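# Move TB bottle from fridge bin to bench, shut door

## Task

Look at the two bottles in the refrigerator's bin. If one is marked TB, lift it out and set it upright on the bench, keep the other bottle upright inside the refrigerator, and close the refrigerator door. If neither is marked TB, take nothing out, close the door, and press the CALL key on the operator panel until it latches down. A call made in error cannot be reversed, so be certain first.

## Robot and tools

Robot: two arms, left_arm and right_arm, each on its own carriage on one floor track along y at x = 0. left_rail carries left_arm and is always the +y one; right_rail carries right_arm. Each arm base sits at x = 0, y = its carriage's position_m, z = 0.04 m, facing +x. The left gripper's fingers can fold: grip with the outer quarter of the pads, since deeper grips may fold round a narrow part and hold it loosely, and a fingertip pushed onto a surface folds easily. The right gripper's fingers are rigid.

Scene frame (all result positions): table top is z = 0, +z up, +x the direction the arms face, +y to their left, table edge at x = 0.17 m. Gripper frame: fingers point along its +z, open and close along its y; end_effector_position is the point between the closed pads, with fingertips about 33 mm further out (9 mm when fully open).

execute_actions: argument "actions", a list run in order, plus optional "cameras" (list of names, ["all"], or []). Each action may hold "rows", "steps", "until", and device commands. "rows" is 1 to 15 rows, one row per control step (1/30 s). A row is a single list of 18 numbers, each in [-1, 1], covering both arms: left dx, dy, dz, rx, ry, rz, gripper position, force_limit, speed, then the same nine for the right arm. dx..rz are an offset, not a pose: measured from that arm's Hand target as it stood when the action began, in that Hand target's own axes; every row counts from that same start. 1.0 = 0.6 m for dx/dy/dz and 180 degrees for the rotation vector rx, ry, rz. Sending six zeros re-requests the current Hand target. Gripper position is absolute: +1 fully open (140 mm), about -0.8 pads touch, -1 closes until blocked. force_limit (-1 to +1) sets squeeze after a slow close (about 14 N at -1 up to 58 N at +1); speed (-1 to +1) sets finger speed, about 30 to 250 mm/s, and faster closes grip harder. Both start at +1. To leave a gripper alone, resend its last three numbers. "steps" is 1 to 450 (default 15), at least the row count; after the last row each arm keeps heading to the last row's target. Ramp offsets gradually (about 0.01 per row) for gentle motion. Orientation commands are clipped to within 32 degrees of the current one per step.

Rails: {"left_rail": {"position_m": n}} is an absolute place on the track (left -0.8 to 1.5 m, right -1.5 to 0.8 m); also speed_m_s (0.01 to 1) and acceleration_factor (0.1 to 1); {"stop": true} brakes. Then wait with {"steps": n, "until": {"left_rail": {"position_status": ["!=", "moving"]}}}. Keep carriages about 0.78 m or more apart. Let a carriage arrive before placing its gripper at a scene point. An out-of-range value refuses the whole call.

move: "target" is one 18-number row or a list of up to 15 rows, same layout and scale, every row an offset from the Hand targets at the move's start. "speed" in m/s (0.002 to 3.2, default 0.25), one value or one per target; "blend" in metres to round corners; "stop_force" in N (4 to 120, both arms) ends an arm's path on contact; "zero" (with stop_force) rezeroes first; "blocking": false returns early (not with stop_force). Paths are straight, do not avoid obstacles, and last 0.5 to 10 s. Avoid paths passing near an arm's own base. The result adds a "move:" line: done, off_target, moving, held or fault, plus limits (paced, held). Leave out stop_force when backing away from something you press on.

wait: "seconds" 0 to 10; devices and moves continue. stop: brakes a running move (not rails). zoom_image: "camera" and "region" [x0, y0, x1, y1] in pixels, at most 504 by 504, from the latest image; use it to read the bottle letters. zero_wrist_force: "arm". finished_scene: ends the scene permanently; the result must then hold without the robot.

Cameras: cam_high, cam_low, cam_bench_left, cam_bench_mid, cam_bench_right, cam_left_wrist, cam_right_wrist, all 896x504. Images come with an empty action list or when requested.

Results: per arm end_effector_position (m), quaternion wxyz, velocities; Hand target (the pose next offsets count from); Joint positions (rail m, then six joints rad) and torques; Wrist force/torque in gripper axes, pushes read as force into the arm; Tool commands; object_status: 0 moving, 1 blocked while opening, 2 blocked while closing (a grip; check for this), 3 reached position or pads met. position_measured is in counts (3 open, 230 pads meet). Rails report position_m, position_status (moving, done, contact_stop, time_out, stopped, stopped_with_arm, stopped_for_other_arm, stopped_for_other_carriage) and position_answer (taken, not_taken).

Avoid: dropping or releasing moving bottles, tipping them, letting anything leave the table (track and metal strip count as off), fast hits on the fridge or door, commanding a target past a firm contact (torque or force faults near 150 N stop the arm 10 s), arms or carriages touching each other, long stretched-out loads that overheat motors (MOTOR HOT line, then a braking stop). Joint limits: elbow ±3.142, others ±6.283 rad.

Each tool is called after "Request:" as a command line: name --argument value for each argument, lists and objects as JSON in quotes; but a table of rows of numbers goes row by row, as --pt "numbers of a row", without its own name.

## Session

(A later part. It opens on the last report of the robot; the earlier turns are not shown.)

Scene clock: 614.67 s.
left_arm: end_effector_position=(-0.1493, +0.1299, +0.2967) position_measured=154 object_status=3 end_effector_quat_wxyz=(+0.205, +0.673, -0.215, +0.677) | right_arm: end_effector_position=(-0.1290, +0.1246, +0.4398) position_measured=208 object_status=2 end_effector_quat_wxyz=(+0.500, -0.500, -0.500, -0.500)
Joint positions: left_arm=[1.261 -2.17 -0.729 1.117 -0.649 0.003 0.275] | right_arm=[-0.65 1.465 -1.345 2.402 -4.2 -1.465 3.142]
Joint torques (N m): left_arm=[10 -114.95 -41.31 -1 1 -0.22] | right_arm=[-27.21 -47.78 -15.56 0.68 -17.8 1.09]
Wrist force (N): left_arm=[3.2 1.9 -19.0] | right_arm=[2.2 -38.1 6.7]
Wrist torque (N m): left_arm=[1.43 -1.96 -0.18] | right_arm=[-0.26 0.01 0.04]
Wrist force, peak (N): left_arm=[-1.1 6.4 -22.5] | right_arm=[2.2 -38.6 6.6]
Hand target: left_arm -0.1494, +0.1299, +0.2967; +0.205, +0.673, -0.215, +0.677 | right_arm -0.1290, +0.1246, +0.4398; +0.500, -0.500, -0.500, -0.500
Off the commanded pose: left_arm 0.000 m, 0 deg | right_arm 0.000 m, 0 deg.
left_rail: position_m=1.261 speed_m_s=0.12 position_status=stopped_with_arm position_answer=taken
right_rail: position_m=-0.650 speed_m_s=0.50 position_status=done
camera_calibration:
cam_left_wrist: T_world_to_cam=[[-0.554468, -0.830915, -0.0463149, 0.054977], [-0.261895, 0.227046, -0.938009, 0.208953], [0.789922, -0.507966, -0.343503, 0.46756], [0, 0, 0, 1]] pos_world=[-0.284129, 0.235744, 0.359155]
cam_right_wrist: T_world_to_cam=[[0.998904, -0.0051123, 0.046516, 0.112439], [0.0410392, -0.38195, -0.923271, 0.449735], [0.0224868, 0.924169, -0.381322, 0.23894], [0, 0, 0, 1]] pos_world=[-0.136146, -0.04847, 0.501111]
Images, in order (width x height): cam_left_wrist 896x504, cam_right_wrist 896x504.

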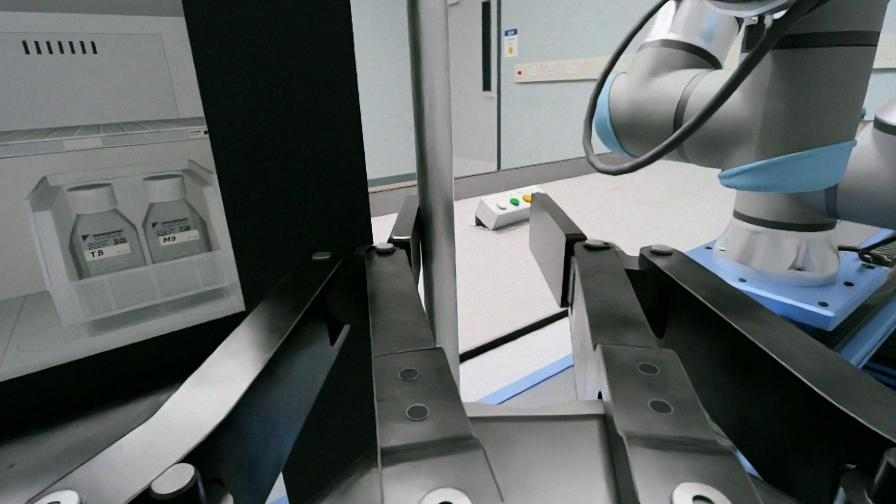

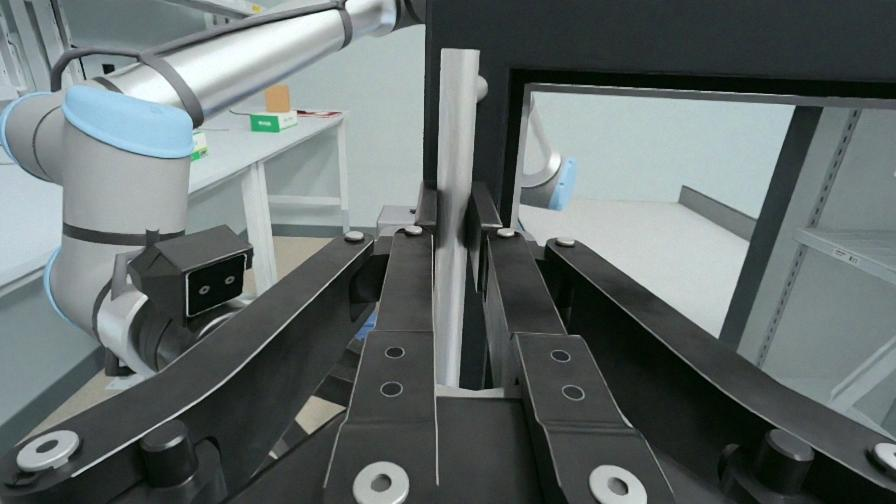

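Request:
execute_actions --actions '[{"rows":[[0,0,0,0,0,0,-0.2,-1,-1,0,-0.0025,0,0,0,0,-0.98,0.2,-1]],"steps":30}]'

Request:
move --target '[0,0,-0.2,0,0,0,-0.2,-1,-1,0,0,0,0,0,0,-0.98,0.2,-1]' --speed 0.1 --cameras '["cam_left_wrist","cam_right_wrist"]'

Scene clock: 640.63 s.
left_arm: end_effector_position=(-0.1494, +0.1299, +0.2967) position_measured=154 object_status=3 end_effector_quat_wxyz=(+0.205, +0.673, -0.215, +0.677) | right_arm: end_effector_position=(-0.1305, +0.1245, +0.4398) position_measured=210 object_status=2 end_effector_quat_wxyz=(+0.500, -0.500, -0.500, -0.500)
Joint positions: left_arm=[1.261 -2.17 -0.729 1.117 -0.649 0.003 0.275] | right_arm=[-0.65 1.469 -1.344 2.401 -4.199 -1.469 3.142]
Joint torques (N m): left_arm=[18.3 -112.62 -41.94 -0.68 1.09 -0.05] | right_arm=[13.66 -28.73 -34.49 0.13 -1.83 1.76]
Wrist force (N): left_arm=[0.2 3.9 -25.8] | right_arm=[-2.9 -4.6 0.1]
Wrist torque (N m): left_arm=[1.73 -1.85 -0.28] | right_arm=[-1.22 -0.06 0.08]
Wrist force, peak (N): left_arm=[0.5 3.8 -26.3] | right_arm=[2.3 -38.5 7.7]
Hand target: left_arm -0.1494, +0.1299, +0.2967; +0.205, +0.673, -0.215, +0.677 | right_arm -0.1305, +0.1245, +0.4398; +0.500, -0.500, -0.500, -0.500
Off the commanded pose: left_arm 0.000 m, 0 deg | right_arm 0.000 m, 0 deg.
left_rail: position_m=1.261 speed_m_s=0.12 position_status=stopped_with_arm position_answer=taken
right_rail: position_m=-0.650 speed_m_s=0.50 position_status=done

Scene clock: 642.87 s.
left_arm: end_effector_position=(-0.2482, +0.1979, +0.2966) position_measured=154 object_status=3 end_effector_quat_wxyz=(+0.205, +0.674, -0.215, +0.676) | right_arm: end_effector_position=(-0.1305, +0.1246, +0.4398) position_measured=210 object_status=2 end_effector_quat_wxyz=(+0.500, -0.500, -0.500, -0.500)
Joint positions: left_arm=[1.261 -2.289 -0.705 1.064 -0.366 -0.115 0.022] | right_arm=[-0.65 1.469 -1.344 2.401 -4.199 -1.469 3.142]
Joint torques (N m): left_arm=[-10.86 -94.36 -49.23 3.56 -1.91 -2.26] | right_arm=[-4.75 -49.89 -24.88 -8.42 1.47 1.87]
Wrist force (N): left_arm=[6.5 0.3 -3.9] | right_arm=[-6.3 -9.0 4.8]
Wrist torque (N m): left_arm=[0.19 -2.09 0.28] | right_arm=[-1.16 -0.07 0.06]
Wrist force, peak (N): left_arm=[0.2 4.0 -26.1] | right_arm=[-6.2 -10.0 5.1]
Hand target: left_arm -0.2482, +0.1979, +0.2966; +0.205, +0.673, -0.215, +0.677 | right_arm -0.1305, +0.1245, +0.4398; +0.500, -0.500, -0.500, -0.500
Off the commanded pose: left_arm 0.000 m, 0 deg | right_arm 0.000 m, 0 deg.
left_rail: position_m=1.261 speed_m_s=0.12 position_status=stopped_with_arm position_answer=taken
right_rail: position_m=-0.650 speed_m_s=0.50 position_status=done
move: done
camera_calibration:
cam_left_wrist: T_world_to_cam=[[-0.554603, -0.830817, -0.0464612, 0.0566775], [-0.263201, 0.228118, -0.937383, 0.166779], [0.789392, -0.507647, -0.345187, 0.580515], [0, 0, 0, 1]] pos_world=[-0.382924, 0.30374, 0.359355]
cam_right_wrist: T_world_to_cam=[[0.998904, -0.0051123, 0.046516, 0.113938], [0.0410392, -0.38195, -0.923271, 0.449797], [0.0224868, 0.924169, -0.381322, 0.238974], [0, 0, 0, 1]] pos_world=[-0.137646, -0.04847, 0.501111]
Images, in order (width x height): cam_left_wrist 896x504, cam_right_wrist 896x504.

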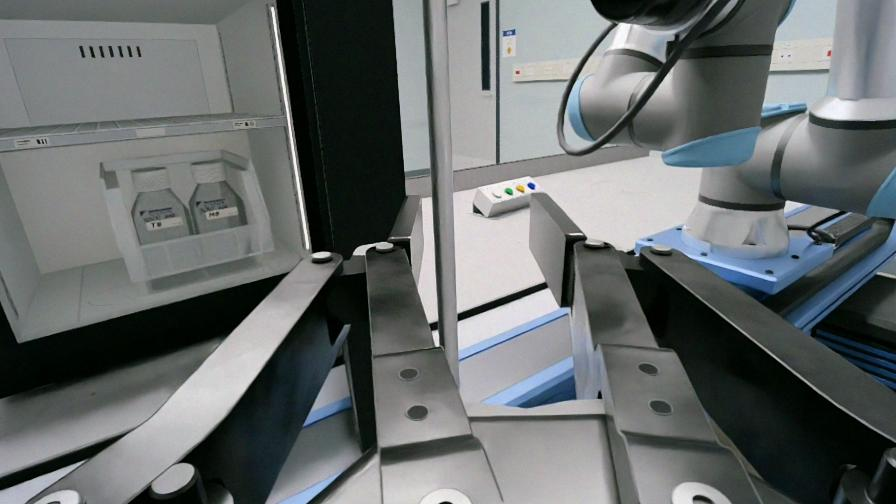

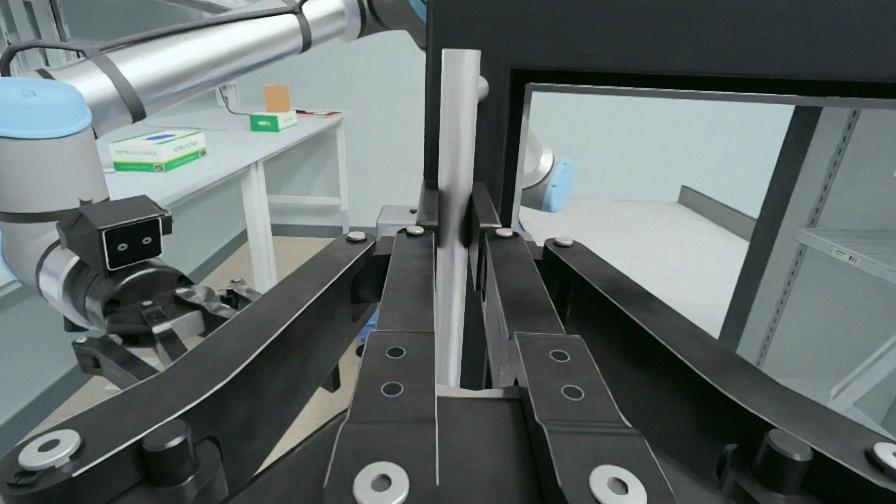

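Request:
move --target '[0,-0.7547,-0.261,0.081,0,0,-0.02,-1,-1,0,0,0,0,0,0,-0.98,0.2,-1]' --speed 0.3

Request:
execute_actions --actions '[{"left_rail":{"position_m":1.1,"speed_m_s":0.3},"steps":90,"until":{"left_rail":{"position_status":["!=","moving"]}}}]'

Request:
move --target '[-0.028,0.0768,0.2763,0.044,0,0,-0.02,-1,-1,0,0,0,0,0,0,-0.98,0.2,-1]' --speed 0.3 --cameras '["cam_left_wrist","cam_right_wrist"]'

Request:
zoom_image --camera "cam_left_wrist" --region '[380, 100, 680, 350]'

Scene clock: 661.80 s.
left_arm: end_effector_position=(-0.1206, +0.6594, +0.3031) position_measured=131 object_status=3 end_effector_quat_wxyz=(+0.118, +0.694, -0.127, +0.699) | right_arm: end_effector_position=(-0.1305, +0.1246, +0.4398) position_measured=210 object_status=2 end_effector_quat_wxyz=(+0.500, -0.500, -0.500, -0.500)
Joint positions: left_arm=[1.261 -2.577 -1.232 1.953 -0.713 -0.658 0.008] | right_arm=[-0.65 1.469 -1.344 2.401 -4.199 -1.469 3.142]
Joint torques (N m): left_arm=[-10.74 -79.97 -26.54 -1.19 -2.18 2.05] | right_arm=[-5.96 -49.2 -17.93 -7.65 1.24 0.18]
Wrist force (N): left_arm=[6.8 0.2 -4.0] | right_arm=[-6.6 -9.2 4.6]
Wrist torque (N m): left_arm=[0.18 -2.16 0.04] | right_arm=[-1.24 -0.02 0.06]
Wrist force, peak (N): left_arm=[7.2 0.2 -3.9] | right_arm=[-6.9 -9.3 5.1]
Hand target: left_arm -0.1206, +0.6597, +0.3032; +0.118, +0.694, -0.127, +0.699 | right_arm -0.1305, +0.1246, +0.4398; +0.500, -0.500, -0.500, -0.500
Off the commanded pose: left_arm 0.000 m, 0 deg | right_arm 0.000 m, 0 deg.
left_rail: position_m=1.261 speed_m_s=0.12 position_status=stopped_with_arm position_answer=taken
right_rail: position_m=-0.650 speed_m_s=0.50 position_status=done
move: done

Scene clock: 663.03 s.
left_arm: end_effector_position=(-0.1206, +0.4989, +0.3032) position_measured=131 object_status=3 end_effector_quat_wxyz=(+0.118, +0.694, -0.127, +0.699) | right_arm: end_effector_position=(-0.1305, +0.1246, +0.4398) position_measured=210 object_status=2 end_effector_quat_wxyz=(+0.500, -0.500, -0.500, -0.500)
Joint positions: left_arm=[1.1 -2.578 -1.233 1.954 -0.714 -0.658 0.008] | right_arm=[-0.65 1.469 -1.344 2.401 -4.199 -1.469 3.142]
Joint torques (N m): left_arm=[-10.7 -76.55 -26.21 0.14 -1.88 1.84] | right_arm=[-3.76 -49.1 -18.51 -7.44 1.1 -0.03]
Wrist force (N): left_arm=[6.3 0.2 -4.1] | right_arm=[-6.6 -9.0 4.6]
Wrist torque (N m): left_arm=[0.16 -2.05 0.03] | right_arm=[-1.20 -0.03 0.06]
Wrist force, peak (N): left_arm=[6.4 -1.4 -4.8] | right_arm=[-6.9 -9.1 4.9]
Hand target: left_arm -0.1206, +0.4989, +0.3032; +0.118, +0.694, -0.127, +0.699 | right_arm -0.1305, +0.1246, +0.4398; +0.500, -0.500, -0.500, -0.500
Tool commands: left_gripper/position=-0.02 left_gripper/force_limit=-1.0 left_gripper/speed=-1.0 right_gripper/position=-0.98 right_gripper/force_limit=+0.2 right_gripper/speed=-1.0
Off the commanded pose: left_arm 0.000 m, 0 deg | right_arm 0.000 m, 0 deg.
left_rail: position_m=1.100 speed_m_s=0.30 position_status=done
right_rail: position_m=-0.650 speed_m_s=0.50 position_status=done

Scene clock: 664.40 s.
left_arm: end_effector_position=(+0.0195, +0.3994, +0.2865) position_measured=131 object_status=3 end_effector_quat_wxyz=(+0.070, +0.700, -0.079, +0.706) | right_arm: end_effector_position=(-0.1305, +0.1246, +0.4398) position_measured=210 object_status=2 end_effector_quat_wxyz=(+0.500, -0.500, -0.500, -0.500)
Joint positions: left_arm=[1.1 -2.283 -1.147 1.863 -0.703 -0.502 0.002] | right_arm=[-0.65 1.469 -1.344 2.401 -4.199 -1.469 3.142]
Joint torques (N m): left_arm=[11.89 -53.84 -40.9 4.65 1.63 -2.11] | right_arm=[-7.06 -49.56 -18.57 -7.64 1.09 -0.26]
Wrist force (N): left_arm=[6.8 0.2 -4.0] | right_arm=[-6.6 -9.1 4.7]
Wrist torque (N m): left_arm=[0.17 -2.16 0.27] | right_arm=[-1.23 -0.05 0.06]
Wrist force, peak (N): left_arm=[6.7 -0.7 -6.0] | right_arm=[-6.8 -9.3 5.0]
Hand target: left_arm +0.0197, +0.3992, +0.2865; +0.070, +0.700, -0.079, +0.706 | right_arm -0.1305, +0.1246, +0.4398; +0.500, -0.500, -0.500, -0.500
Off the commanded pose: left_arm 0.000 m, 0 deg | right_arm 0.000 m, 0 deg.
left_rail: position_m=1.100 speed_m_s=0.30 position_status=done
right_rail: position_m=-0.650 speed_m_s=0.50 position_status=done
move: done
camera_calibration:
cam_left_wrist: T_world_to_cam=[[-0.194197, -0.979937, -0.0448441, 0.424181], [-0.323984, 0.10722, -0.939967, 0.23212], [0.925917, -0.16801, -0.338306, 0.327653], [0, 0, 0, 1]] pos_world=[-0.145801, 0.445831, 0.348054]
cam_right_wrist: T_world_to_cam=[[0.998904, -0.0051123, 0.046516, 0.113938], [0.0410392, -0.38195, -0.923271, 0.449797], [0.0224868, 0.924169, -0.381322, 0.238974], [0, 0, 0, 1]] pos_world=[-0.137646, -0.04847, 0.501111]
Images, in order (width x height): cam_left_wrist 896x504, cam_right_wrist 896x504.

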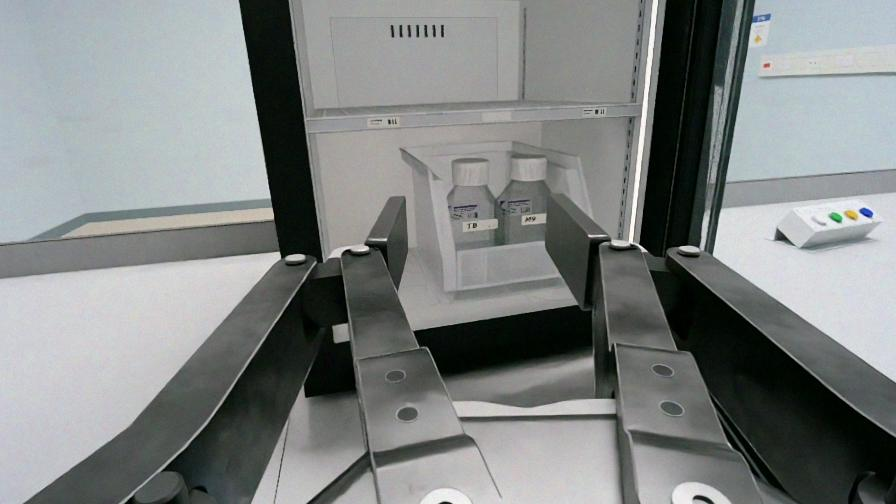

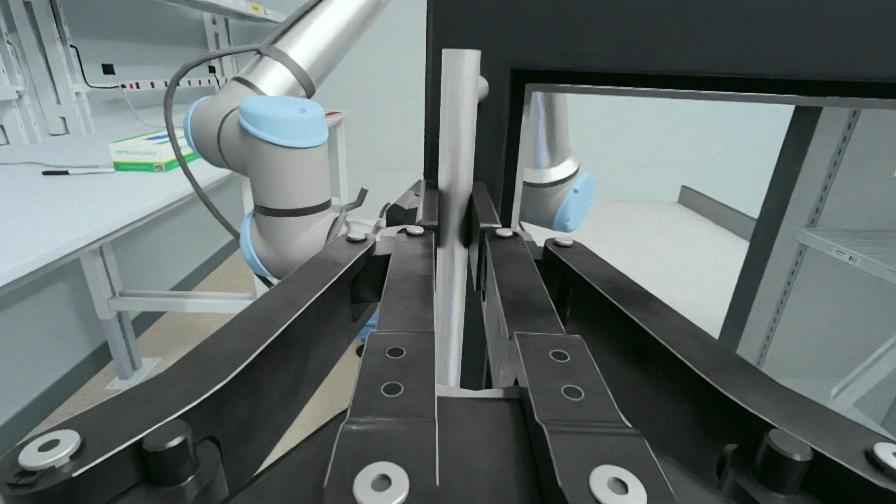

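Scaled by 1.680 from the camera's 896x504 image, which has a finer 1280x720 frame.

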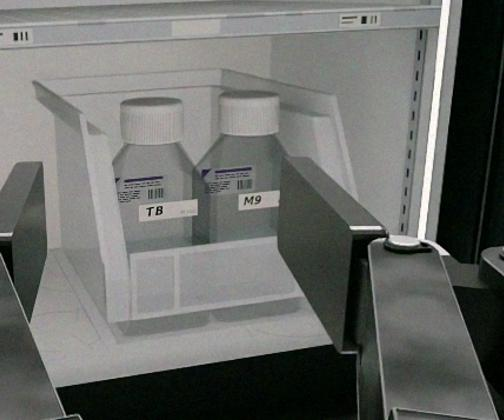

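Request:
move --target '[-0.0558,0.0648,0.4067,0.067,0,0,-0.02,-1,-1,0,0,0,0,0,0,-0.98,0.2,-1]' --speed 0.2 --cameras '["cam_left_wrist"]'

Request:
zoom_image --camera "cam_left_wrist" --region '[300, 60, 650, 320]'

Scene clock: 704.53 s.
left_arm: end_effector_position=(+0.2503, +0.3109, +0.2541) position_measured=131 object_status=3 end_effector_quat_wxyz=(-0.004, +0.704, -0.004, +0.710) | right_arm: end_effector_position=(-0.1305, +0.1246, +0.4398) position_measured=210 object_status=2 end_effector_quat_wxyz=(+0.500, -0.500, -0.500, -0.500)
Joint positions: left_arm=[1.1 -1.906 -0.99 1.676 -0.659 -0.335 -0.014] | right_arm=[-0.65 1.469 -1.344 2.401 -4.199 -1.469 3.142]
Joint torques (N m): left_arm=[12.72 -68.36 -42.01 4.05 2.14 -2.03] | right_arm=[-4.15 -50.02 -18.53 -7.24 1.37 -1.58]
Wrist force (N): left_arm=[6.4 0.8 -4.0] | right_arm=[-6.6 -9.1 4.9]
Wrist torque (N m): left_arm=[0.32 -2.09 0.30] | right_arm=[-1.22 -0.06 0.06]
Wrist force, peak (N): left_arm=[7.1 -0.4 -5.6] | right_arm=[-6.8 -9.5 4.8]
Hand target: left_arm +0.2506, +0.3107, +0.2540; -0.004, +0.704, -0.004, +0.710 | right_arm -0.1305, +0.1246, +0.4398; +0.500, -0.500, -0.500, -0.500
Off the commanded pose: left_arm 0.000 m, 0 deg | right_arm 0.000 m, 0 deg.
left_rail: position_m=1.100 speed_m_s=0.30 position_status=done
right_rail: position_m=-0.650 speed_m_s=0.50 position_status=done
move: done
camera_calibration:
cam_left_wrist: T_world_to_cam=[[0.0148262, -0.998959, -0.043136, 0.333905], [-0.336826, 0.0356295, -0.940893, 0.311589], [0.94145, 0.0284792, -0.335947, 0.0225578], [0, 0, 0, 1]] pos_world=[0.0787637, 0.321814, 0.315153]
Images, in order (width x height): cam_left_wrist 896x504.

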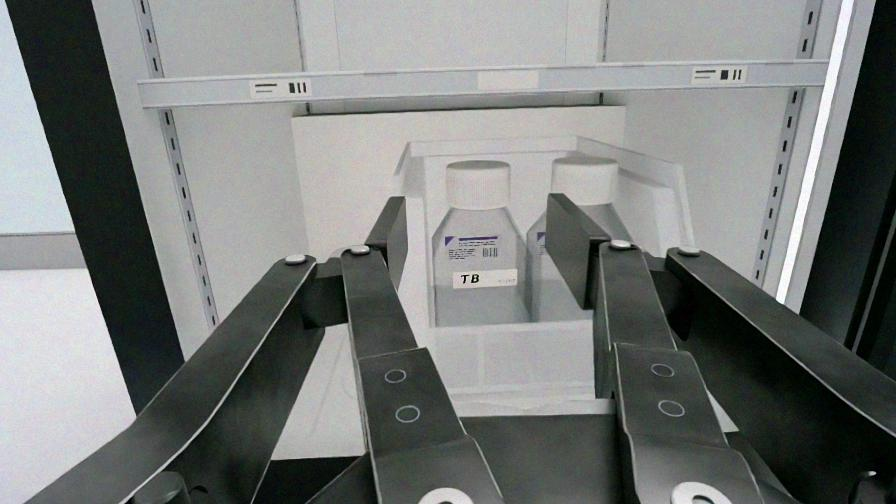

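Scaled by 1.440 from the camera's 896x504 image, which has a finer 1280x720 frame.

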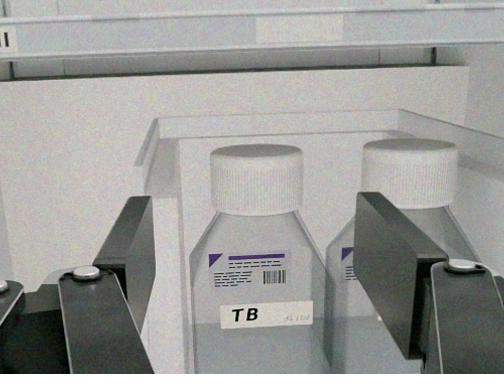

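Request:
execute_actions --actions '[{"rows":[[0.0067,0.0095,0,0,0,0,-0.11,-1,-1,0,0,0,0,0,0,-0.98,0.2,-1]],"steps":25}]'

Request:
move --target '[0,0,0.249,0,0,0,-0.11,-1,-1,0,0,0,0,0,0,-0.98,0.2,-1]' --speed 0.06 --stop_force 8 --cameras '["cam_left_wrist"]'

Request:
zoom_image --camera "cam_left_wrist" --region '[330, 60, 630, 300]'

Scene clock: 745.30 s.
left_arm: end_effector_position=(+0.2505, +0.3050, +0.2580) position_measured=143 object_status=3 end_effector_quat_wxyz=(-0.004, +0.704, -0.004, +0.710) | right_arm: end_effector_position=(-0.1305, +0.1246, +0.4398) position_measured=210 object_status=2 end_effector_quat_wxyz=(+0.500, -0.500, -0.500, -0.500)
Joint positions: left_arm=[1.1 -1.903 -0.986 1.661 -0.647 -0.333 -0.015] | right_arm=[-0.65 1.469 -1.344 2.401 -4.199 -1.469 3.142]
Joint torques (N m): left_arm=[12.38 -71.95 -41.92 4.25 2.97 -2.37] | right_arm=[-5.06 -50.66 -18.5 -6.56 1.25 -1.07]
Wrist force (N): left_arm=[6.4 0.3 -4.3] | right_arm=[-6.4 -9.0 4.9]
Wrist torque (N m): left_arm=[0.21 -2.08 0.30] | right_arm=[-1.21 -0.06 0.06]
Wrist force, peak (N): left_arm=[6.9 0.7 -4.3] | right_arm=[-6.8 -9.5 4.8]
Hand target: left_arm +0.2505, +0.3050, +0.2580; -0.004, +0.704, -0.004, +0.710 | right_arm -0.1305, +0.1246, +0.4398; +0.500, -0.500, -0.500, -0.500
Off the commanded pose: left_arm 0.000 m, 0 deg | right_arm 0.000 m, 0 deg.
left_rail: position_m=1.100 speed_m_s=0.30 position_status=done
right_rail: position_m=-0.650 speed_m_s=0.50 position_status=done

Scene clock: 749.00 s.
left_arm: end_effector_position=(+0.3999, +0.3050, +0.2594) position_measured=143 object_status=3 end_effector_quat_wxyz=(-0.004, +0.704, -0.004, +0.710) | right_arm: end_effector_position=(-0.1305, +0.1246, +0.4398) position_measured=210 object_status=2 end_effector_quat_wxyz=(+0.500, -0.500, -0.500, -0.500)
Joint positions: left_arm=[1.1 -1.716 -0.986 1.658 -0.609 -0.146 -0.05] | right_arm=[-0.65 1.469 -1.344 2.401 -4.199 -1.469 3.142]
Joint torques (N m): left_arm=[11.79 -70.68 -42.96 3.63 2.16 -1.89] | right_arm=[-6.85 -48.94 -19.4 -6.49 1.46 -0.96]
Wrist force (N): left_arm=[6.5 -0.2 -4.1] | right_arm=[-6.2 -9.4 4.6]
Wrist torque (N m): left_arm=[0.11 -2.10 0.30] | right_arm=[-1.29 -0.12 0.06]
Wrist force, peak (N): left_arm=[6.7 0.2 -4.8] | right_arm=[-6.8 -9.2 4.9]
Hand target: left_arm +0.3999, +0.3050, +0.2594; -0.004, +0.704, -0.004, +0.710 | right_arm -0.1305, +0.1246, +0.4398; +0.500, -0.500, -0.500, -0.500
Off the commanded pose: left_arm 0.000 m, 0 deg | right_arm 0.000 m, 0 deg.
left_rail: position_m=1.100 speed_m_s=0.30 position_status=done
right_rail: position_m=-0.650 speed_m_s=0.50 position_status=done
move: done
camera_calibration:
cam_left_wrist: T_world_to_cam=[[0.015052, -0.998957, -0.0431091, 0.326061], [-0.336744, 0.0355308, -0.940926, 0.367195], [0.941476, 0.0286796, -0.335858, -0.116435], [0, 0, 0, 1]] pos_world=[0.228363, 0.316014, 0.320453]
Images, in order (width x height): cam_left_wrist 896x504.

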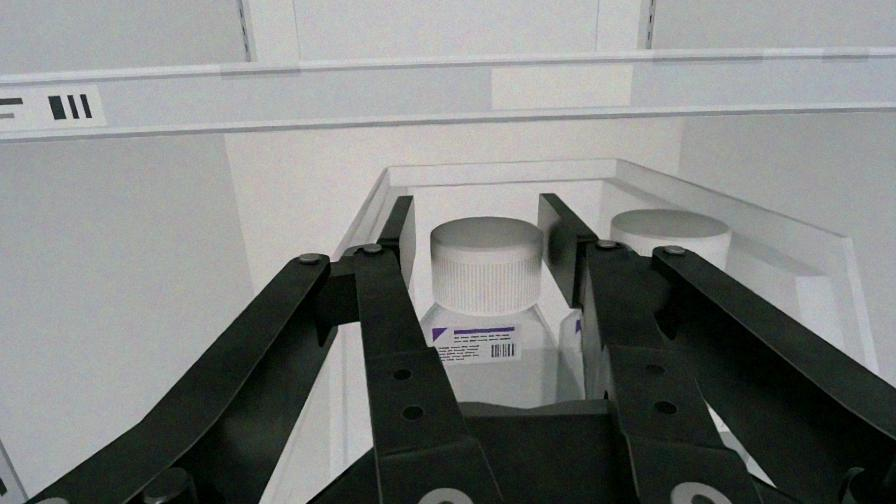

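Scaled by 1.680 from the camera's 896x504 image, which has a finer 1280x720 frame.

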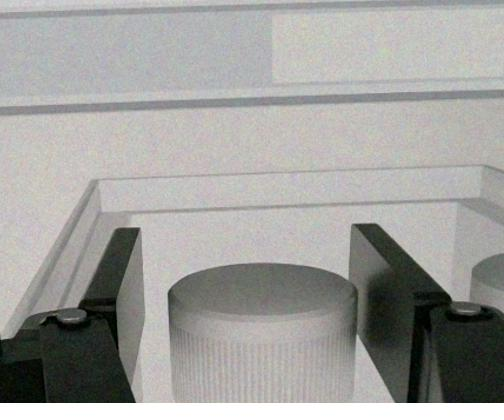

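Request:
execute_actions --actions '[{"rows":[[0,0.006,0,0,0,0,-0.11,-1,-1,0,0,0,0,0,0,-0.98,0.2,-1]],"steps":20},{"rows":[[0,0,0,0,0,0,-1,0.1,-1,0,0,0,0,0,0,-0.98,0.2,-1]],"steps":90}]' --cameras '["cam_left_wrist"]'

Scene clock: 767.97 s.
left_arm: end_effector_position=(+0.3999, +0.3014, +0.2593) position_measured=161 object_status=2 end_effector_quat_wxyz=(-0.004, +0.704, -0.004, +0.710) | right_arm: end_effector_position=(-0.1305, +0.1246, +0.4398) position_measured=210 object_status=2 end_effector_quat_wxyz=(+0.500, -0.500, -0.500, -0.500)
Joint positions: left_arm=[1.1 -1.716 -0.981 1.65 -0.605 -0.146 -0.05] | right_arm=[-0.65 1.469 -1.344 2.401 -4.199 -1.469 3.142]
Joint torques (N m): left_arm=[9.28 -71.59 -41.32 3.09 2.42 -2.22] | right_arm=[-4.24 -50.35 -18.09 -6.25 1.46 -1.28]
Wrist force (N): left_arm=[7.6 -1.0 -4.6] | right_arm=[-6.8 -8.7 4.4]
Wrist torque (N m): left_arm=[0.12 -2.07 0.30] | right_arm=[-1.21 -0.02 0.06]
Wrist force, peak (N): left_arm=[8.0 -0.9 -4.7] | right_arm=[-6.5 -9.5 4.9]
Hand target: left_arm +0.3999, +0.3014, +0.2593; -0.004, +0.704, -0.004, +0.710 | right_arm -0.1305, +0.1246, +0.4398; +0.500, -0.500, -0.500, -0.500
Off the commanded pose: left_arm 0.000 m, 0 deg | right_arm 0.000 m, 0 deg.
left_rail: position_m=1.100 speed_m_s=0.30 position_status=done
right_rail: position_m=-0.650 speed_m_s=0.50 position_status=done
camera_calibration:
cam_left_wrist: T_world_to_cam=[[0.015052, -0.998957, -0.0431091, 0.322461], [-0.336744, 0.0355308, -0.940926, 0.367228], [0.941476, 0.0286796, -0.335858, -0.116365], [0, 0, 0, 1]] pos_world=[0.228363, 0.312414, 0.320353]
Images, in order (width x height): cam_left_wrist 896x504.

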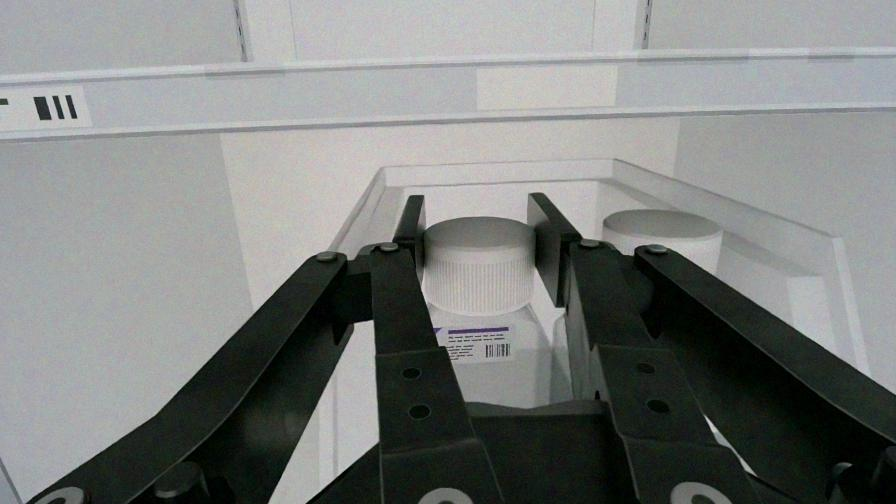

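Request:
execute_actions --actions '[{"rows":[[0,0,0,0,0,0,-0.98,0.8,-1,0,0,0,0,0,0,-0.98,0.2,-1]],"steps":30}]'

Request:
move --target '[0.025,0,0,0,0,0,-0.98,0.8,-1,0,0,0,0,0,0,-0.98,0.2,-1]' --speed 0.03 --cameras '["cam_left_wrist"]'

Scene clock: 791.30 s.
left_arm: end_effector_position=(+0.3999, +0.3014, +0.2593) position_measured=162 object_status=2 end_effector_quat_wxyz=(-0.004, +0.704, -0.004, +0.710) | right_arm: end_effector_position=(-0.1305, +0.1246, +0.4398) position_measured=210 object_status=2 end_effector_quat_wxyz=(+0.500, -0.500, -0.500, -0.500)
Joint positions: left_arm=[1.1 -1.716 -0.981 1.65 -0.605 -0.146 -0.05] | right_arm=[-0.65 1.469 -1.344 2.401 -4.199 -1.469 3.142]
Joint torques (N m): left_arm=[0.93 -71.63 -38.08 -0.33 2.59 -2.51] | right_arm=[-4.77 -49.83 -18.61 -5.41 1.44 -0.9]
Wrist force (N): left_arm=[7.8 -0.6 -4.8] | right_arm=[-6.9 -8.7 4.7]
Wrist torque (N m): left_arm=[0.16 -2.09 0.26] | right_arm=[-1.20 -0.01 0.05]
Wrist force, peak (N): left_arm=[8.1 -1.2 -5.0] | right_arm=[-7.0 -9.2 4.9]
Hand target: left_arm +0.3999, +0.3014, +0.2593; -0.004, +0.704, -0.004, +0.710 | right_arm -0.1305, +0.1246, +0.4398; +0.500, -0.500, -0.500, -0.500
Off the commanded pose: left_arm 0.000 m, 0 deg | right_arm 0.000 m, 0 deg.
left_rail: position_m=1.100 speed_m_s=0.30 position_status=done
right_rail: position_m=-0.650 speed_m_s=0.50 position_status=done

Scene clock: 792.23 s.
left_arm: end_effector_position=(+0.3998, +0.3013, +0.2741) position_measured=162 object_status=2 end_effector_quat_wxyz=(-0.004, +0.704, -0.004, +0.710) | right_arm: end_effector_position=(-0.1305, +0.1246, +0.4398) position_measured=210 object_status=2 end_effector_quat_wxyz=(+0.500, -0.500, -0.500, -0.500)
Joint positions: left_arm=[1.1 -1.716 -0.996 1.642 -0.584 -0.146 -0.05] | right_arm=[-0.65 1.469 -1.344 2.401 -4.199 -1.469 3.142]
Joint torques (N m): left_arm=[-11.57 -100.41 -45.4 3.87 -1.59 -1.82] | right_arm=[-4.58 -49.81 -19.58 -5.36 1.4 -1.04]
Wrist force (N): left_arm=[2.8 0.2 -4.3] | right_arm=[-6.2 -9.2 4.9]
Wrist torque (N m): left_arm=[0.17 -2.17 0.29] | right_arm=[-1.26 -0.07 0.05]
Wrist force, peak (N): left_arm=[8.0 -0.6 -4.7] | right_arm=[-6.5 -9.1 4.8]
Hand target: left_arm +0.3998, +0.3013, +0.2743; -0.004, +0.704, -0.004, +0.710 | right_arm -0.1305, +0.1246, +0.4398; +0.500, -0.500, -0.500, -0.500
Off the commanded pose: left_arm 0.000 m, 0 deg | right_arm 0.000 m, 0 deg.
left_rail: position_m=1.100 speed_m_s=0.30 position_status=done
right_rail: position_m=-0.650 speed_m_s=0.50 position_status=done
move: done
camera_calibration:
cam_left_wrist: T_world_to_cam=[[0.0151419, -0.998954, -0.043143, 0.322892], [-0.336836, 0.0355298, -0.940893, 0.381104], [0.941442, 0.0287791, -0.335946, -0.111195], [0, 0, 0, 1]] pos_world=[0.228164, 0.312214, 0.335153]
Images, in order (width x height): cam_left_wrist 896x504.

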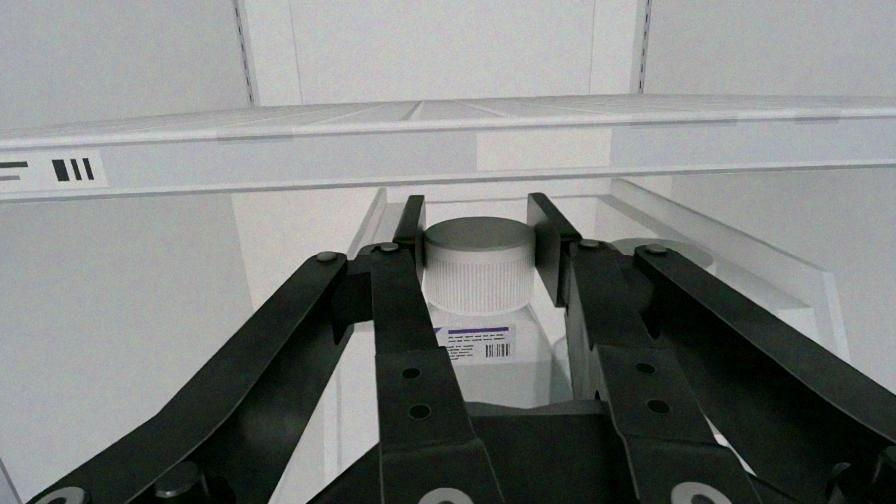

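Request:
move --pt "0 0 -0.0813 0 0.0833 0 -0.98 0.8 -1 0 0 0 0 0 0 -0.98 0.2 -1" --pt "-0.0168 0 -0.162 0 0.1667 0 -0.98 0.8 -1 0 0 0 0 0 0 -0.98 0.2 -1" --speed 0.06 --blend '[0.01,0]' --cameras '["cam_left_wrist"]'

Scene clock: 819.30 s.
left_arm: end_effector_position=(+0.3718, +0.3020, +0.2736) position_measured=162 object_status=2 end_effector_quat_wxyz=(-0.007, +0.652, -0.004, +0.758) | right_arm: end_effector_position=(-0.1324, +0.1222, +0.4395) position_measured=210 object_status=2 end_effector_quat_wxyz=(+0.501, -0.499, -0.500, -0.500)
Joint positions: left_arm=[1.1 -1.746 -0.83 1.509 0.025 -0.233 -0.676] | right_arm=[-0.65 1.47 -1.344 2.405 -4.205 -1.466 3.142]
Joint torques (N m): left_arm=[1.24 -91.59 -33.5 3.2 -1.52 0.1] | right_arm=[2.41 -46.3 -23 -2.73 -0.48 -0.08]
Wrist force (N): left_arm=[2.8 0.2 -4.6] | right_arm=[5.0 -10.5 -5.1]
Wrist torque (N m): left_arm=[0.18 -2.22 0.29] | right_arm=[-1.65 -0.94 0.10]
Wrist force, peak (N): left_arm=[5.7 -0.9 -4.4] | right_arm=[-4.8 -48.7 -147.5]
Hand target: left_arm +0.3718, +0.3020, +0.2736; -0.007, +0.652, -0.004, +0.758 (not the last commanded pose) | right_arm -0.1324, +0.1222, +0.4395; +0.501, -0.499, -0.500, -0.500 (not the last commanded pose)
Tool commands: left_gripper/position=-0.976471 left_gripper/force_limit=+0.803922 left_gripper/speed=-1.0 right_gripper/position=-0.976471 right_gripper/force_limit=+0.2 right_gripper/speed=-1.0
Off the commanded pose: left_arm 0.070 m, 22 deg | right_arm 0.003 m, 0 deg.
FORCE FAULT: contact force on the left arm reached its limit, and that arm stopped for 10 seconds. FORCE FAULT: contact force on the right arm reached its limit, and that arm stopped for 10 seconds. On each arm, the contact can be on any part of the arm, not only on its tool. Those arms' remaining commands of this call were not run. Those arms' targets are now where they stood when their stops ended, not their last commands. Those arms accept commands again.
left_rail: position_m=1.100 speed_m_s=0.30 position_status=done
right_rail: position_m=-0.650 speed_m_s=0.50 position_status=done
move: fault (left_arm, right_arm); path passed 0 of 2 targets
camera_calibration:
cam_left_wrist: T_world_to_cam=[[0.0240055, -0.998741, -0.0440566, 0.320922], [-0.201583, 0.0383283, -0.978721, 0.330405], [0.979177, 0.0323757, -0.200409, -0.137297], [0, 0, 0, 1]] pos_world=[0.193338, 0.312299, 0.309997]
Images, in order (width x height): cam_left_wrist 896x504.

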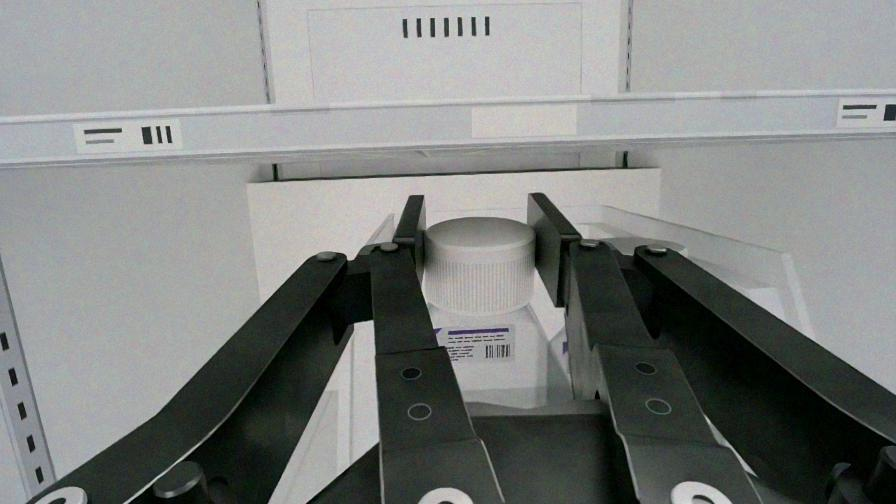

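Request:
wait --seconds 0.1 --cameras '["cam_right_wrist","cam_bench_left","cam_high"]'

Request:
zoom_image --camera "cam_bench_left" --region '[150, 60, 560, 290]'

Scene clock: 828.80 s.
left_arm: end_effector_position=(+0.3718, +0.3020, +0.2736) position_measured=162 object_status=2 end_effector_quat_wxyz=(-0.007, +0.652, -0.004, +0.758) | right_arm: end_effector_position=(-0.1324, +0.1222, +0.4395) position_measured=210 object_status=2 end_effector_quat_wxyz=(+0.501, -0.499, -0.500, -0.500)
Joint positions: left_arm=[1.1 -1.746 -0.83 1.509 0.025 -0.233 -0.676] | right_arm=[-0.65 1.47 -1.344 2.405 -4.205 -1.466 3.142]
Joint torques (N m): left_arm=[1.6 -92.43 -31.51 3.39 -1.96 -0.18] | right_arm=[2.11 -45.16 -23.03 -2.78 -0.29 -0.04]
Wrist force (N): left_arm=[3.0 0.2 -4.5] | right_arm=[4.7 -10.8 -5.0]
Wrist torque (N m): left_arm=[0.16 -2.25 0.29] | right_arm=[-1.74 -0.88 0.10]
Wrist force, peak (N): left_arm=[3.3 0.2 -4.9] | right_arm=[4.9 -11.1 -4.9]
Hand target: left_arm +0.3718, +0.3020, +0.2736; -0.007, +0.652, -0.004, +0.758 (not the last commanded pose) | right_arm -0.1324, +0.1222, +0.4395; +0.501, -0.499, -0.500, -0.500 (not the last commanded pose)
Tool commands: left_gripper/position=-0.976471 left_gripper/force_limit=+0.803922 left_gripper/speed=-1.0 right_gripper/position=-0.976471 right_gripper/force_limit=+0.2 right_gripper/speed=-1.0
Off the commanded pose: left_arm 0.070 m, 22 deg | right_arm 0.003 m, 0 deg.
left_rail: position_m=1.100 speed_m_s=0.30 position_status=done
right_rail: position_m=-0.650 speed_m_s=0.50 position_status=done
wait: 0.10 s; at rest from the start
camera_calibration:
cam_right_wrist: T_world_to_cam=[[0.998906, -0.00154158, 0.0467332, 0.115325], [0.0426403, -0.380103, -0.923961, 0.449003], [0.0191878, 0.924943, -0.379622, 0.239814], [0, 0, 0, 1]] pos_world=[-0.138946, -0.0509693, 0.50051]
Images, in order (width x height): cam_high 896x504, cam_bench_left 896x504, cam_right_wrist 896x504.

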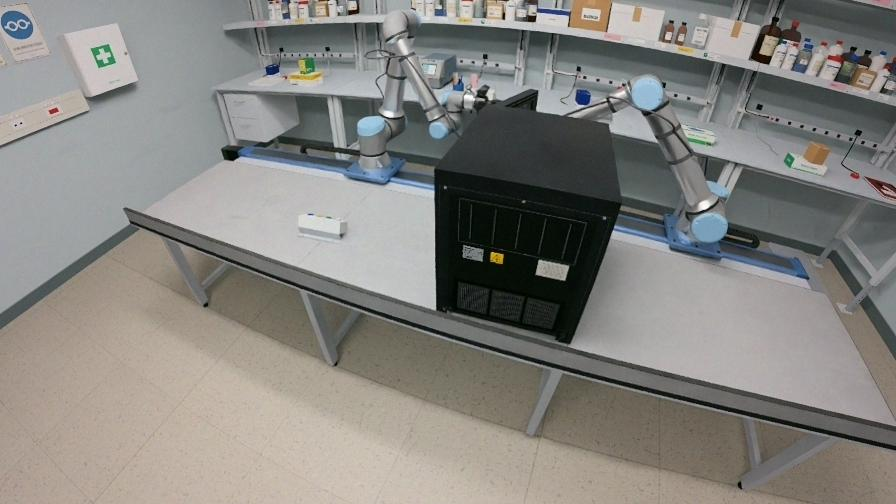

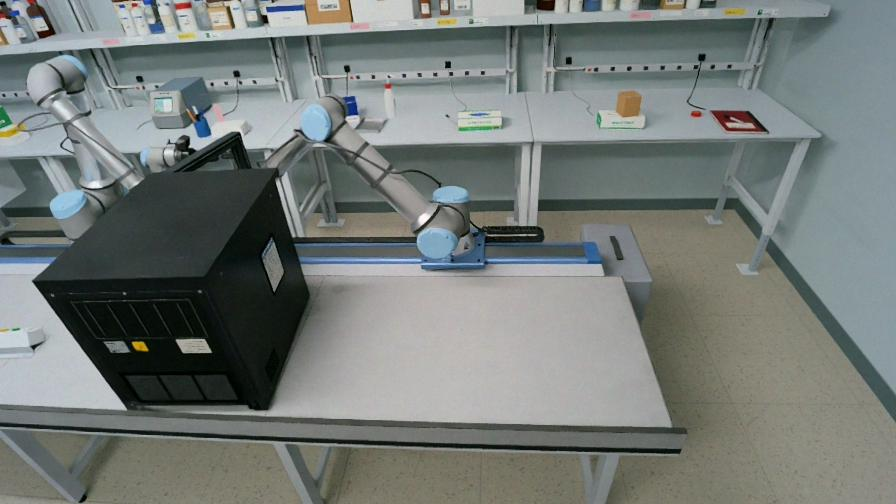

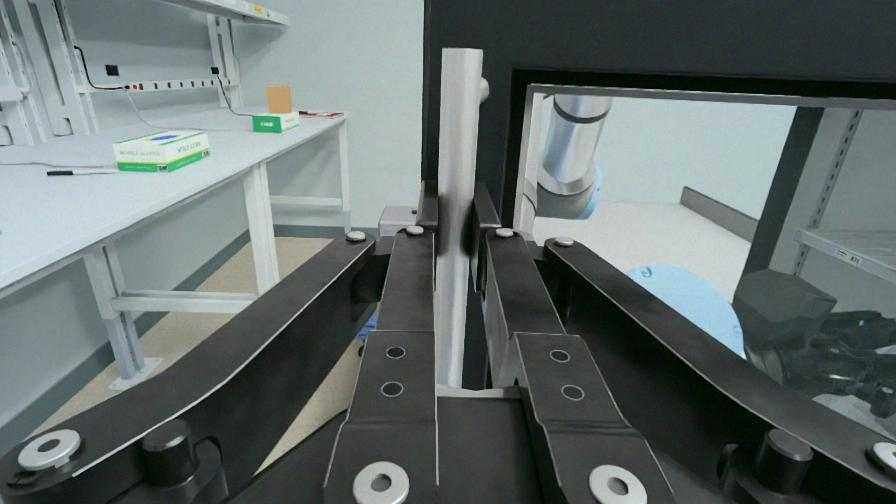

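Scaled by 1.229 from the camera's 896x504 image, which has a finer 1280x720 frame.

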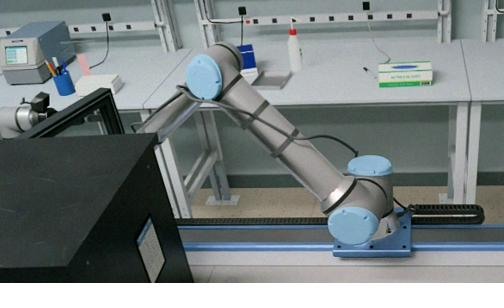

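Request:
execute_actions --actions '[{"rows":[[0,0,0,0,0,0,-0.98,0.8,-1,0,0,0,0,0,0,-0.35,-1,-1]],"steps":50}]'

Request:
move --pt "0 0 0 0 0 0 -0.98 0.8 -1 0 0 -0.2037 0 0 0 -0.35 -1 -1" --pt "0 0 0 0 0 0 -0.98 0.8 -1 0 -0.196 -0.1537 -0.25 0 0 -0.35 -1 -1" --pt "0 0 0 0 0 0 -0.98 0.8 -1 0 -0.2627 0.0797 -0.556 0 0 -0.35 -1 -1" --speed 0.3 --blend '[0.03,0.05,0]' --cameras '["cam_right_wrist","cam_left_wrist"]'

Scene clock: 908.20 s.
left_arm: end_effector_position=(+0.3718, +0.3021, +0.2736) position_measured=162 object_status=2 end_effector_quat_wxyz=(-0.007, +0.652, -0.004, +0.758) | right_arm: end_effector_position=(-0.1324, +0.1222, +0.4395) position_measured=204 object_status=1 end_effector_quat_wxyz=(+0.501, -0.499, -0.500, -0.500)
Joint positions: left_arm=[1.1 -1.746 -0.83 1.509 0.025 -0.233 -0.676] | right_arm=[-0.65 1.47 -1.344 2.405 -4.205 -1.466 3.142]
Joint torques (N m): left_arm=[0.67 -92.74 -32.07 3.54 -1.65 -0.1] | right_arm=[-28.84 -44.88 -23.4 -2.88 -13.81 -0.1]
Wrist force (N): left_arm=[3.3 0.1 -4.4] | right_arm=[5.9 -30.2 -7.7]
Wrist torque (N m): left_arm=[0.15 -2.33 0.29] | right_arm=[-0.73 -0.54 -0.09]
Wrist force, peak (N): left_arm=[3.4 0.4 -4.6] | right_arm=[5.8 -30.8 -7.6]
Hand target: left_arm +0.3718, +0.3021, +0.2736; -0.007, +0.652, -0.004, +0.758 | right_arm -0.1324, +0.1222, +0.4395; +0.501, -0.499, -0.500, -0.500
Off the commanded pose: left_arm 0.000 m, 0 deg | right_arm 0.000 m, 0 deg.
left_rail: position_m=1.100 speed_m_s=0.30 position_status=done
right_rail: position_m=-0.650 speed_m_s=0.50 position_status=done

Scene clock: 911.03 s.
left_arm: end_effector_position=(+0.3718, +0.3020, +0.2736) position_measured=162 object_status=2 end_effector_quat_wxyz=(-0.007, +0.652, -0.004, +0.758) | right_arm: end_effector_position=(-0.2554, +0.0469, +0.4380) position_measured=173 object_status=3 end_effector_quat_wxyz=(-0.235, +0.666, +0.235, +0.667)
Joint positions: left_arm=[1.1 -1.746 -0.83 1.509 0.025 -0.233 -0.676] | right_arm=[-0.65 2.146 -1.035 1.886 -4.002 -3.038 3.132]
Joint torques (N m): left_arm=[1.94 -91.9 -31.88 3.32 -1.11 0.06] | right_arm=[-1.54 -87.95 -18.41 -3 2.71 2.19]
Wrist force (N): left_arm=[3.1 0.2 -4.6] | right_arm=[2.6 -4.5 2.7]
Wrist torque (N m): left_arm=[0.18 -2.30 0.29] | right_arm=[-1.13 -0.64 0.05]
Wrist force, peak (N): left_arm=[3.1 0.2 -4.8] | right_arm=[5.8 -30.4 -8.0]
Hand target: left_arm +0.3718, +0.3020, +0.2736; -0.007, +0.652, -0.004, +0.758 | right_arm -0.2553, +0.0469, +0.4380; -0.235, +0.666, +0.235, +0.667 (not the last commanded pose)
Off the commanded pose: left_arm 0.000 m, 0 deg | right_arm 0.127 m, 49 deg.
left_rail: position_m=1.100 speed_m_s=0.30 position_status=done
right_rail: position_m=-0.650 speed_m_s=0.50 position_status=done
move: held (right_arm; a check stopped the path); path passed 2 of 3 targets; limits=held
pose unreachable (right arm): on one or more control steps of this call, first in action 0 (counted from 0), this arm could not follow its commanded pose, so it was not sent that pose on those steps. It may still have moved: this result reports where it is.
cause: moving toward the commanded pose would bring two parts of the arm too close to each other (its gripper and another part of the arm, with joints 5 (wrist 1) to 7 (wrist 3) between them, 8 mm apart when it was first held).
camera_calibration:
cam_left_wrist: T_world_to_cam=[[0.0240055, -0.998741, -0.0440566, 0.320922], [-0.201583, 0.0383283, -0.978721, 0.330405], [0.979177, 0.0323757, -0.200409, -0.137297], [0, 0, 0, 1]] pos_world=[0.193338, 0.312299, 0.309997]
cam_right_wrist: T_world_to_cam=[[0.623148, -0.780686, 0.0470617, 0.178487], [-0.270676, -0.271727, -0.923525, 0.338948], [0.733772, 0.562755, -0.380639, 0.511203], [0, 0, 0, 1]] pos_world=[-0.394585, -0.0562379, 0.499211]
Images, in order (width x height): cam_left_wrist 896x504, cam_right_wrist 896x504.

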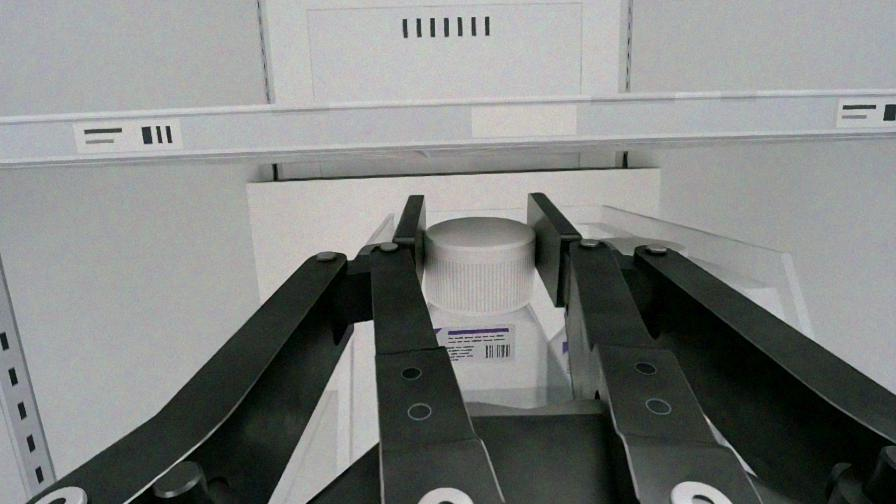

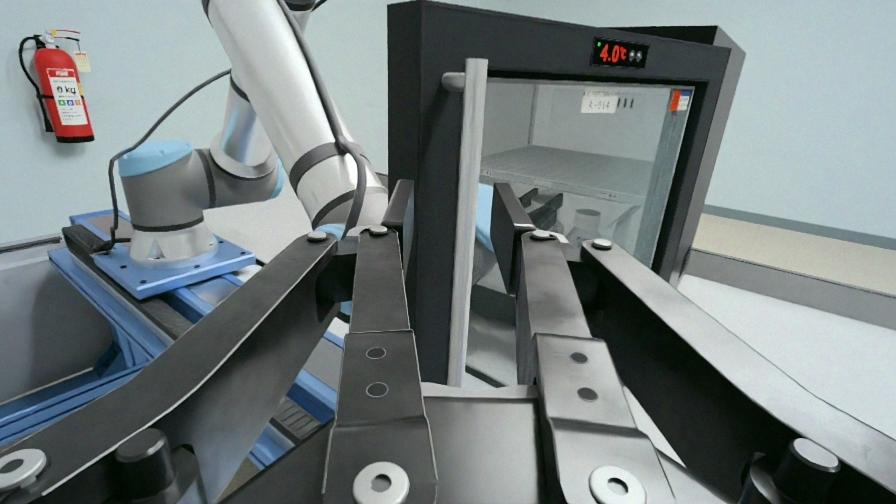

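Request:
execute_actions --actions '[{"right_rail":{"position_m":-0.85,"speed_m_s":0.3},"steps":90,"until":{"right_rail":{"position_status":["!=","moving"]}}}]'

Request:
move --target '[0,0,0,0,0,0,-0.98,0.8,-1,0,-0.2248,0.273,0.034,0,0,-0.35,-1,-1]' --speed 0.2 --cameras '["cam_right_wrist"]'

Scene clock: 935.90 s.
left_arm: end_effector_position=(+0.3718, +0.3020, +0.2736) position_measured=162 object_status=2 end_effector_quat_wxyz=(-0.007, +0.652, -0.004, +0.758) | right_arm: end_effector_position=(-0.2553, -0.1531, +0.4380) position_measured=173 object_status=3 end_effector_quat_wxyz=(-0.235, +0.666, +0.235, +0.667)
Joint positions: left_arm=[1.1 -1.746 -0.83 1.509 0.025 -0.233 -0.676] | right_arm=[-0.85 2.146 -1.035 1.886 -4.002 -3.038 3.132]
Joint torques (N m): left_arm=[0.03 -94.35 -32.18 3.28 -1.41 0.45] | right_arm=[3.3 -80.2 -24.5 3.45 2.26 2.11]
Wrist force (N): left_arm=[3.0 0.3 -4.6] | right_arm=[2.9 -4.4 3.0]
Wrist torque (N m): left_arm=[0.20 -2.25 0.29] | right_arm=[-1.10 -0.69 0.02]
Wrist force, peak (N): left_arm=[3.3 0.6 -4.8] | right_arm=[2.8 -5.9 4.3]
Hand target: left_arm +0.3718, +0.3020, +0.2736; -0.007, +0.652, -0.004, +0.758 | right_arm -0.2553, -0.1531, +0.4380; -0.235, +0.666, +0.235, +0.667 (not the last commanded pose)
Tool commands: left_gripper/position=-0.98 left_gripper/force_limit=+0.8 left_gripper/speed=-1.0 right_gripper/position=-0.35 right_gripper/force_limit=-1.0 right_gripper/speed=-1.0
Off the commanded pose: left_arm 0.000 m, 0 deg | right_arm 0.128 m, 49 deg.
left_rail: position_m=1.100 speed_m_s=0.30 position_status=done
right_rail: position_m=-0.850 speed_m_s=0.30 position_status=done

Scene clock: 937.67 s.
left_arm: end_effector_position=(+0.3718, +0.3020, +0.2736) position_measured=162 object_status=2 end_effector_quat_wxyz=(-0.007, +0.652, -0.004, +0.758) | right_arm: end_effector_position=(-0.2126, +0.0545, +0.4381) position_measured=173 object_status=3 end_effector_quat_wxyz=(-0.271, +0.653, +0.271, +0.654)
Joint positions: left_arm=[1.1 -1.746 -0.83 1.509 0.025 -0.233 -0.676] | right_arm=[-0.85 1.952 -0.925 1.681 -3.9 -2.737 3.139]
Joint torques (N m): left_arm=[3.83 -92.66 -30.48 3.3 -1.61 0.32] | right_arm=[-8.72 -72.73 -37.23 2.88 2.84 1.8]
Wrist force (N): left_arm=[3.1 0.6 -4.2] | right_arm=[2.5 -4.7 2.9]
Wrist torque (N m): left_arm=[0.26 -2.28 0.29] | right_arm=[-1.14 -0.61 -0.03]
Wrist force, peak (N): left_arm=[3.2 -0.1 -4.7] | right_arm=[2.5 -5.1 4.5]
Hand target: left_arm +0.3718, +0.3020, +0.2736; -0.007, +0.652, -0.004, +0.758 | right_arm -0.2126, +0.0547, +0.4381; -0.271, +0.653, +0.271, +0.654
Off the commanded pose: left_arm 0.000 m, 0 deg | right_arm 0.000 m, 0 deg.
left_rail: position_m=1.100 speed_m_s=0.30 position_status=done
right_rail: position_m=-0.850 speed_m_s=0.30 position_status=done
move: done
camera_calibration:
cam_right_wrist: T_world_to_cam=[[0.703063, -0.709553, 0.0472903, 0.17081], [-0.239989, -0.299342, -0.923472, 0.360664], [0.669408, 0.63791, -0.380741, 0.457858], [0, 0, 0, 1]] pos_world=[-0.340029, -0.0629117, 0.499311]
Images, in order (width x height): cam_right_wrist 896x504.

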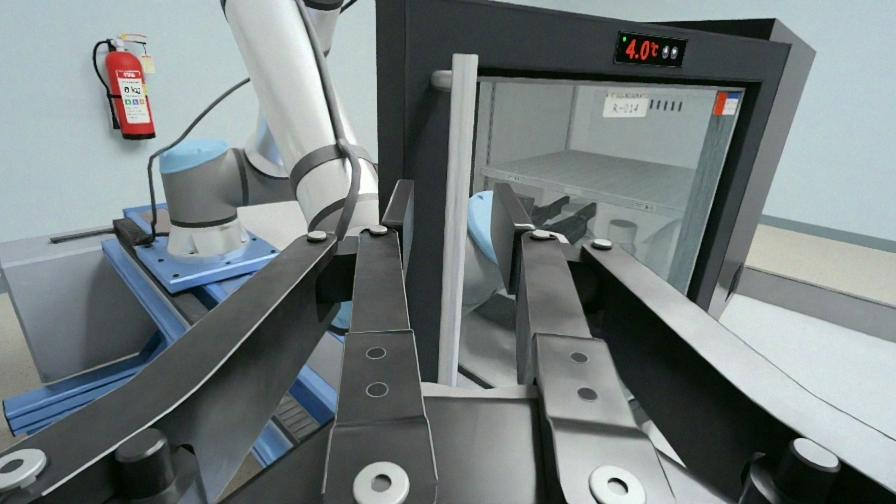

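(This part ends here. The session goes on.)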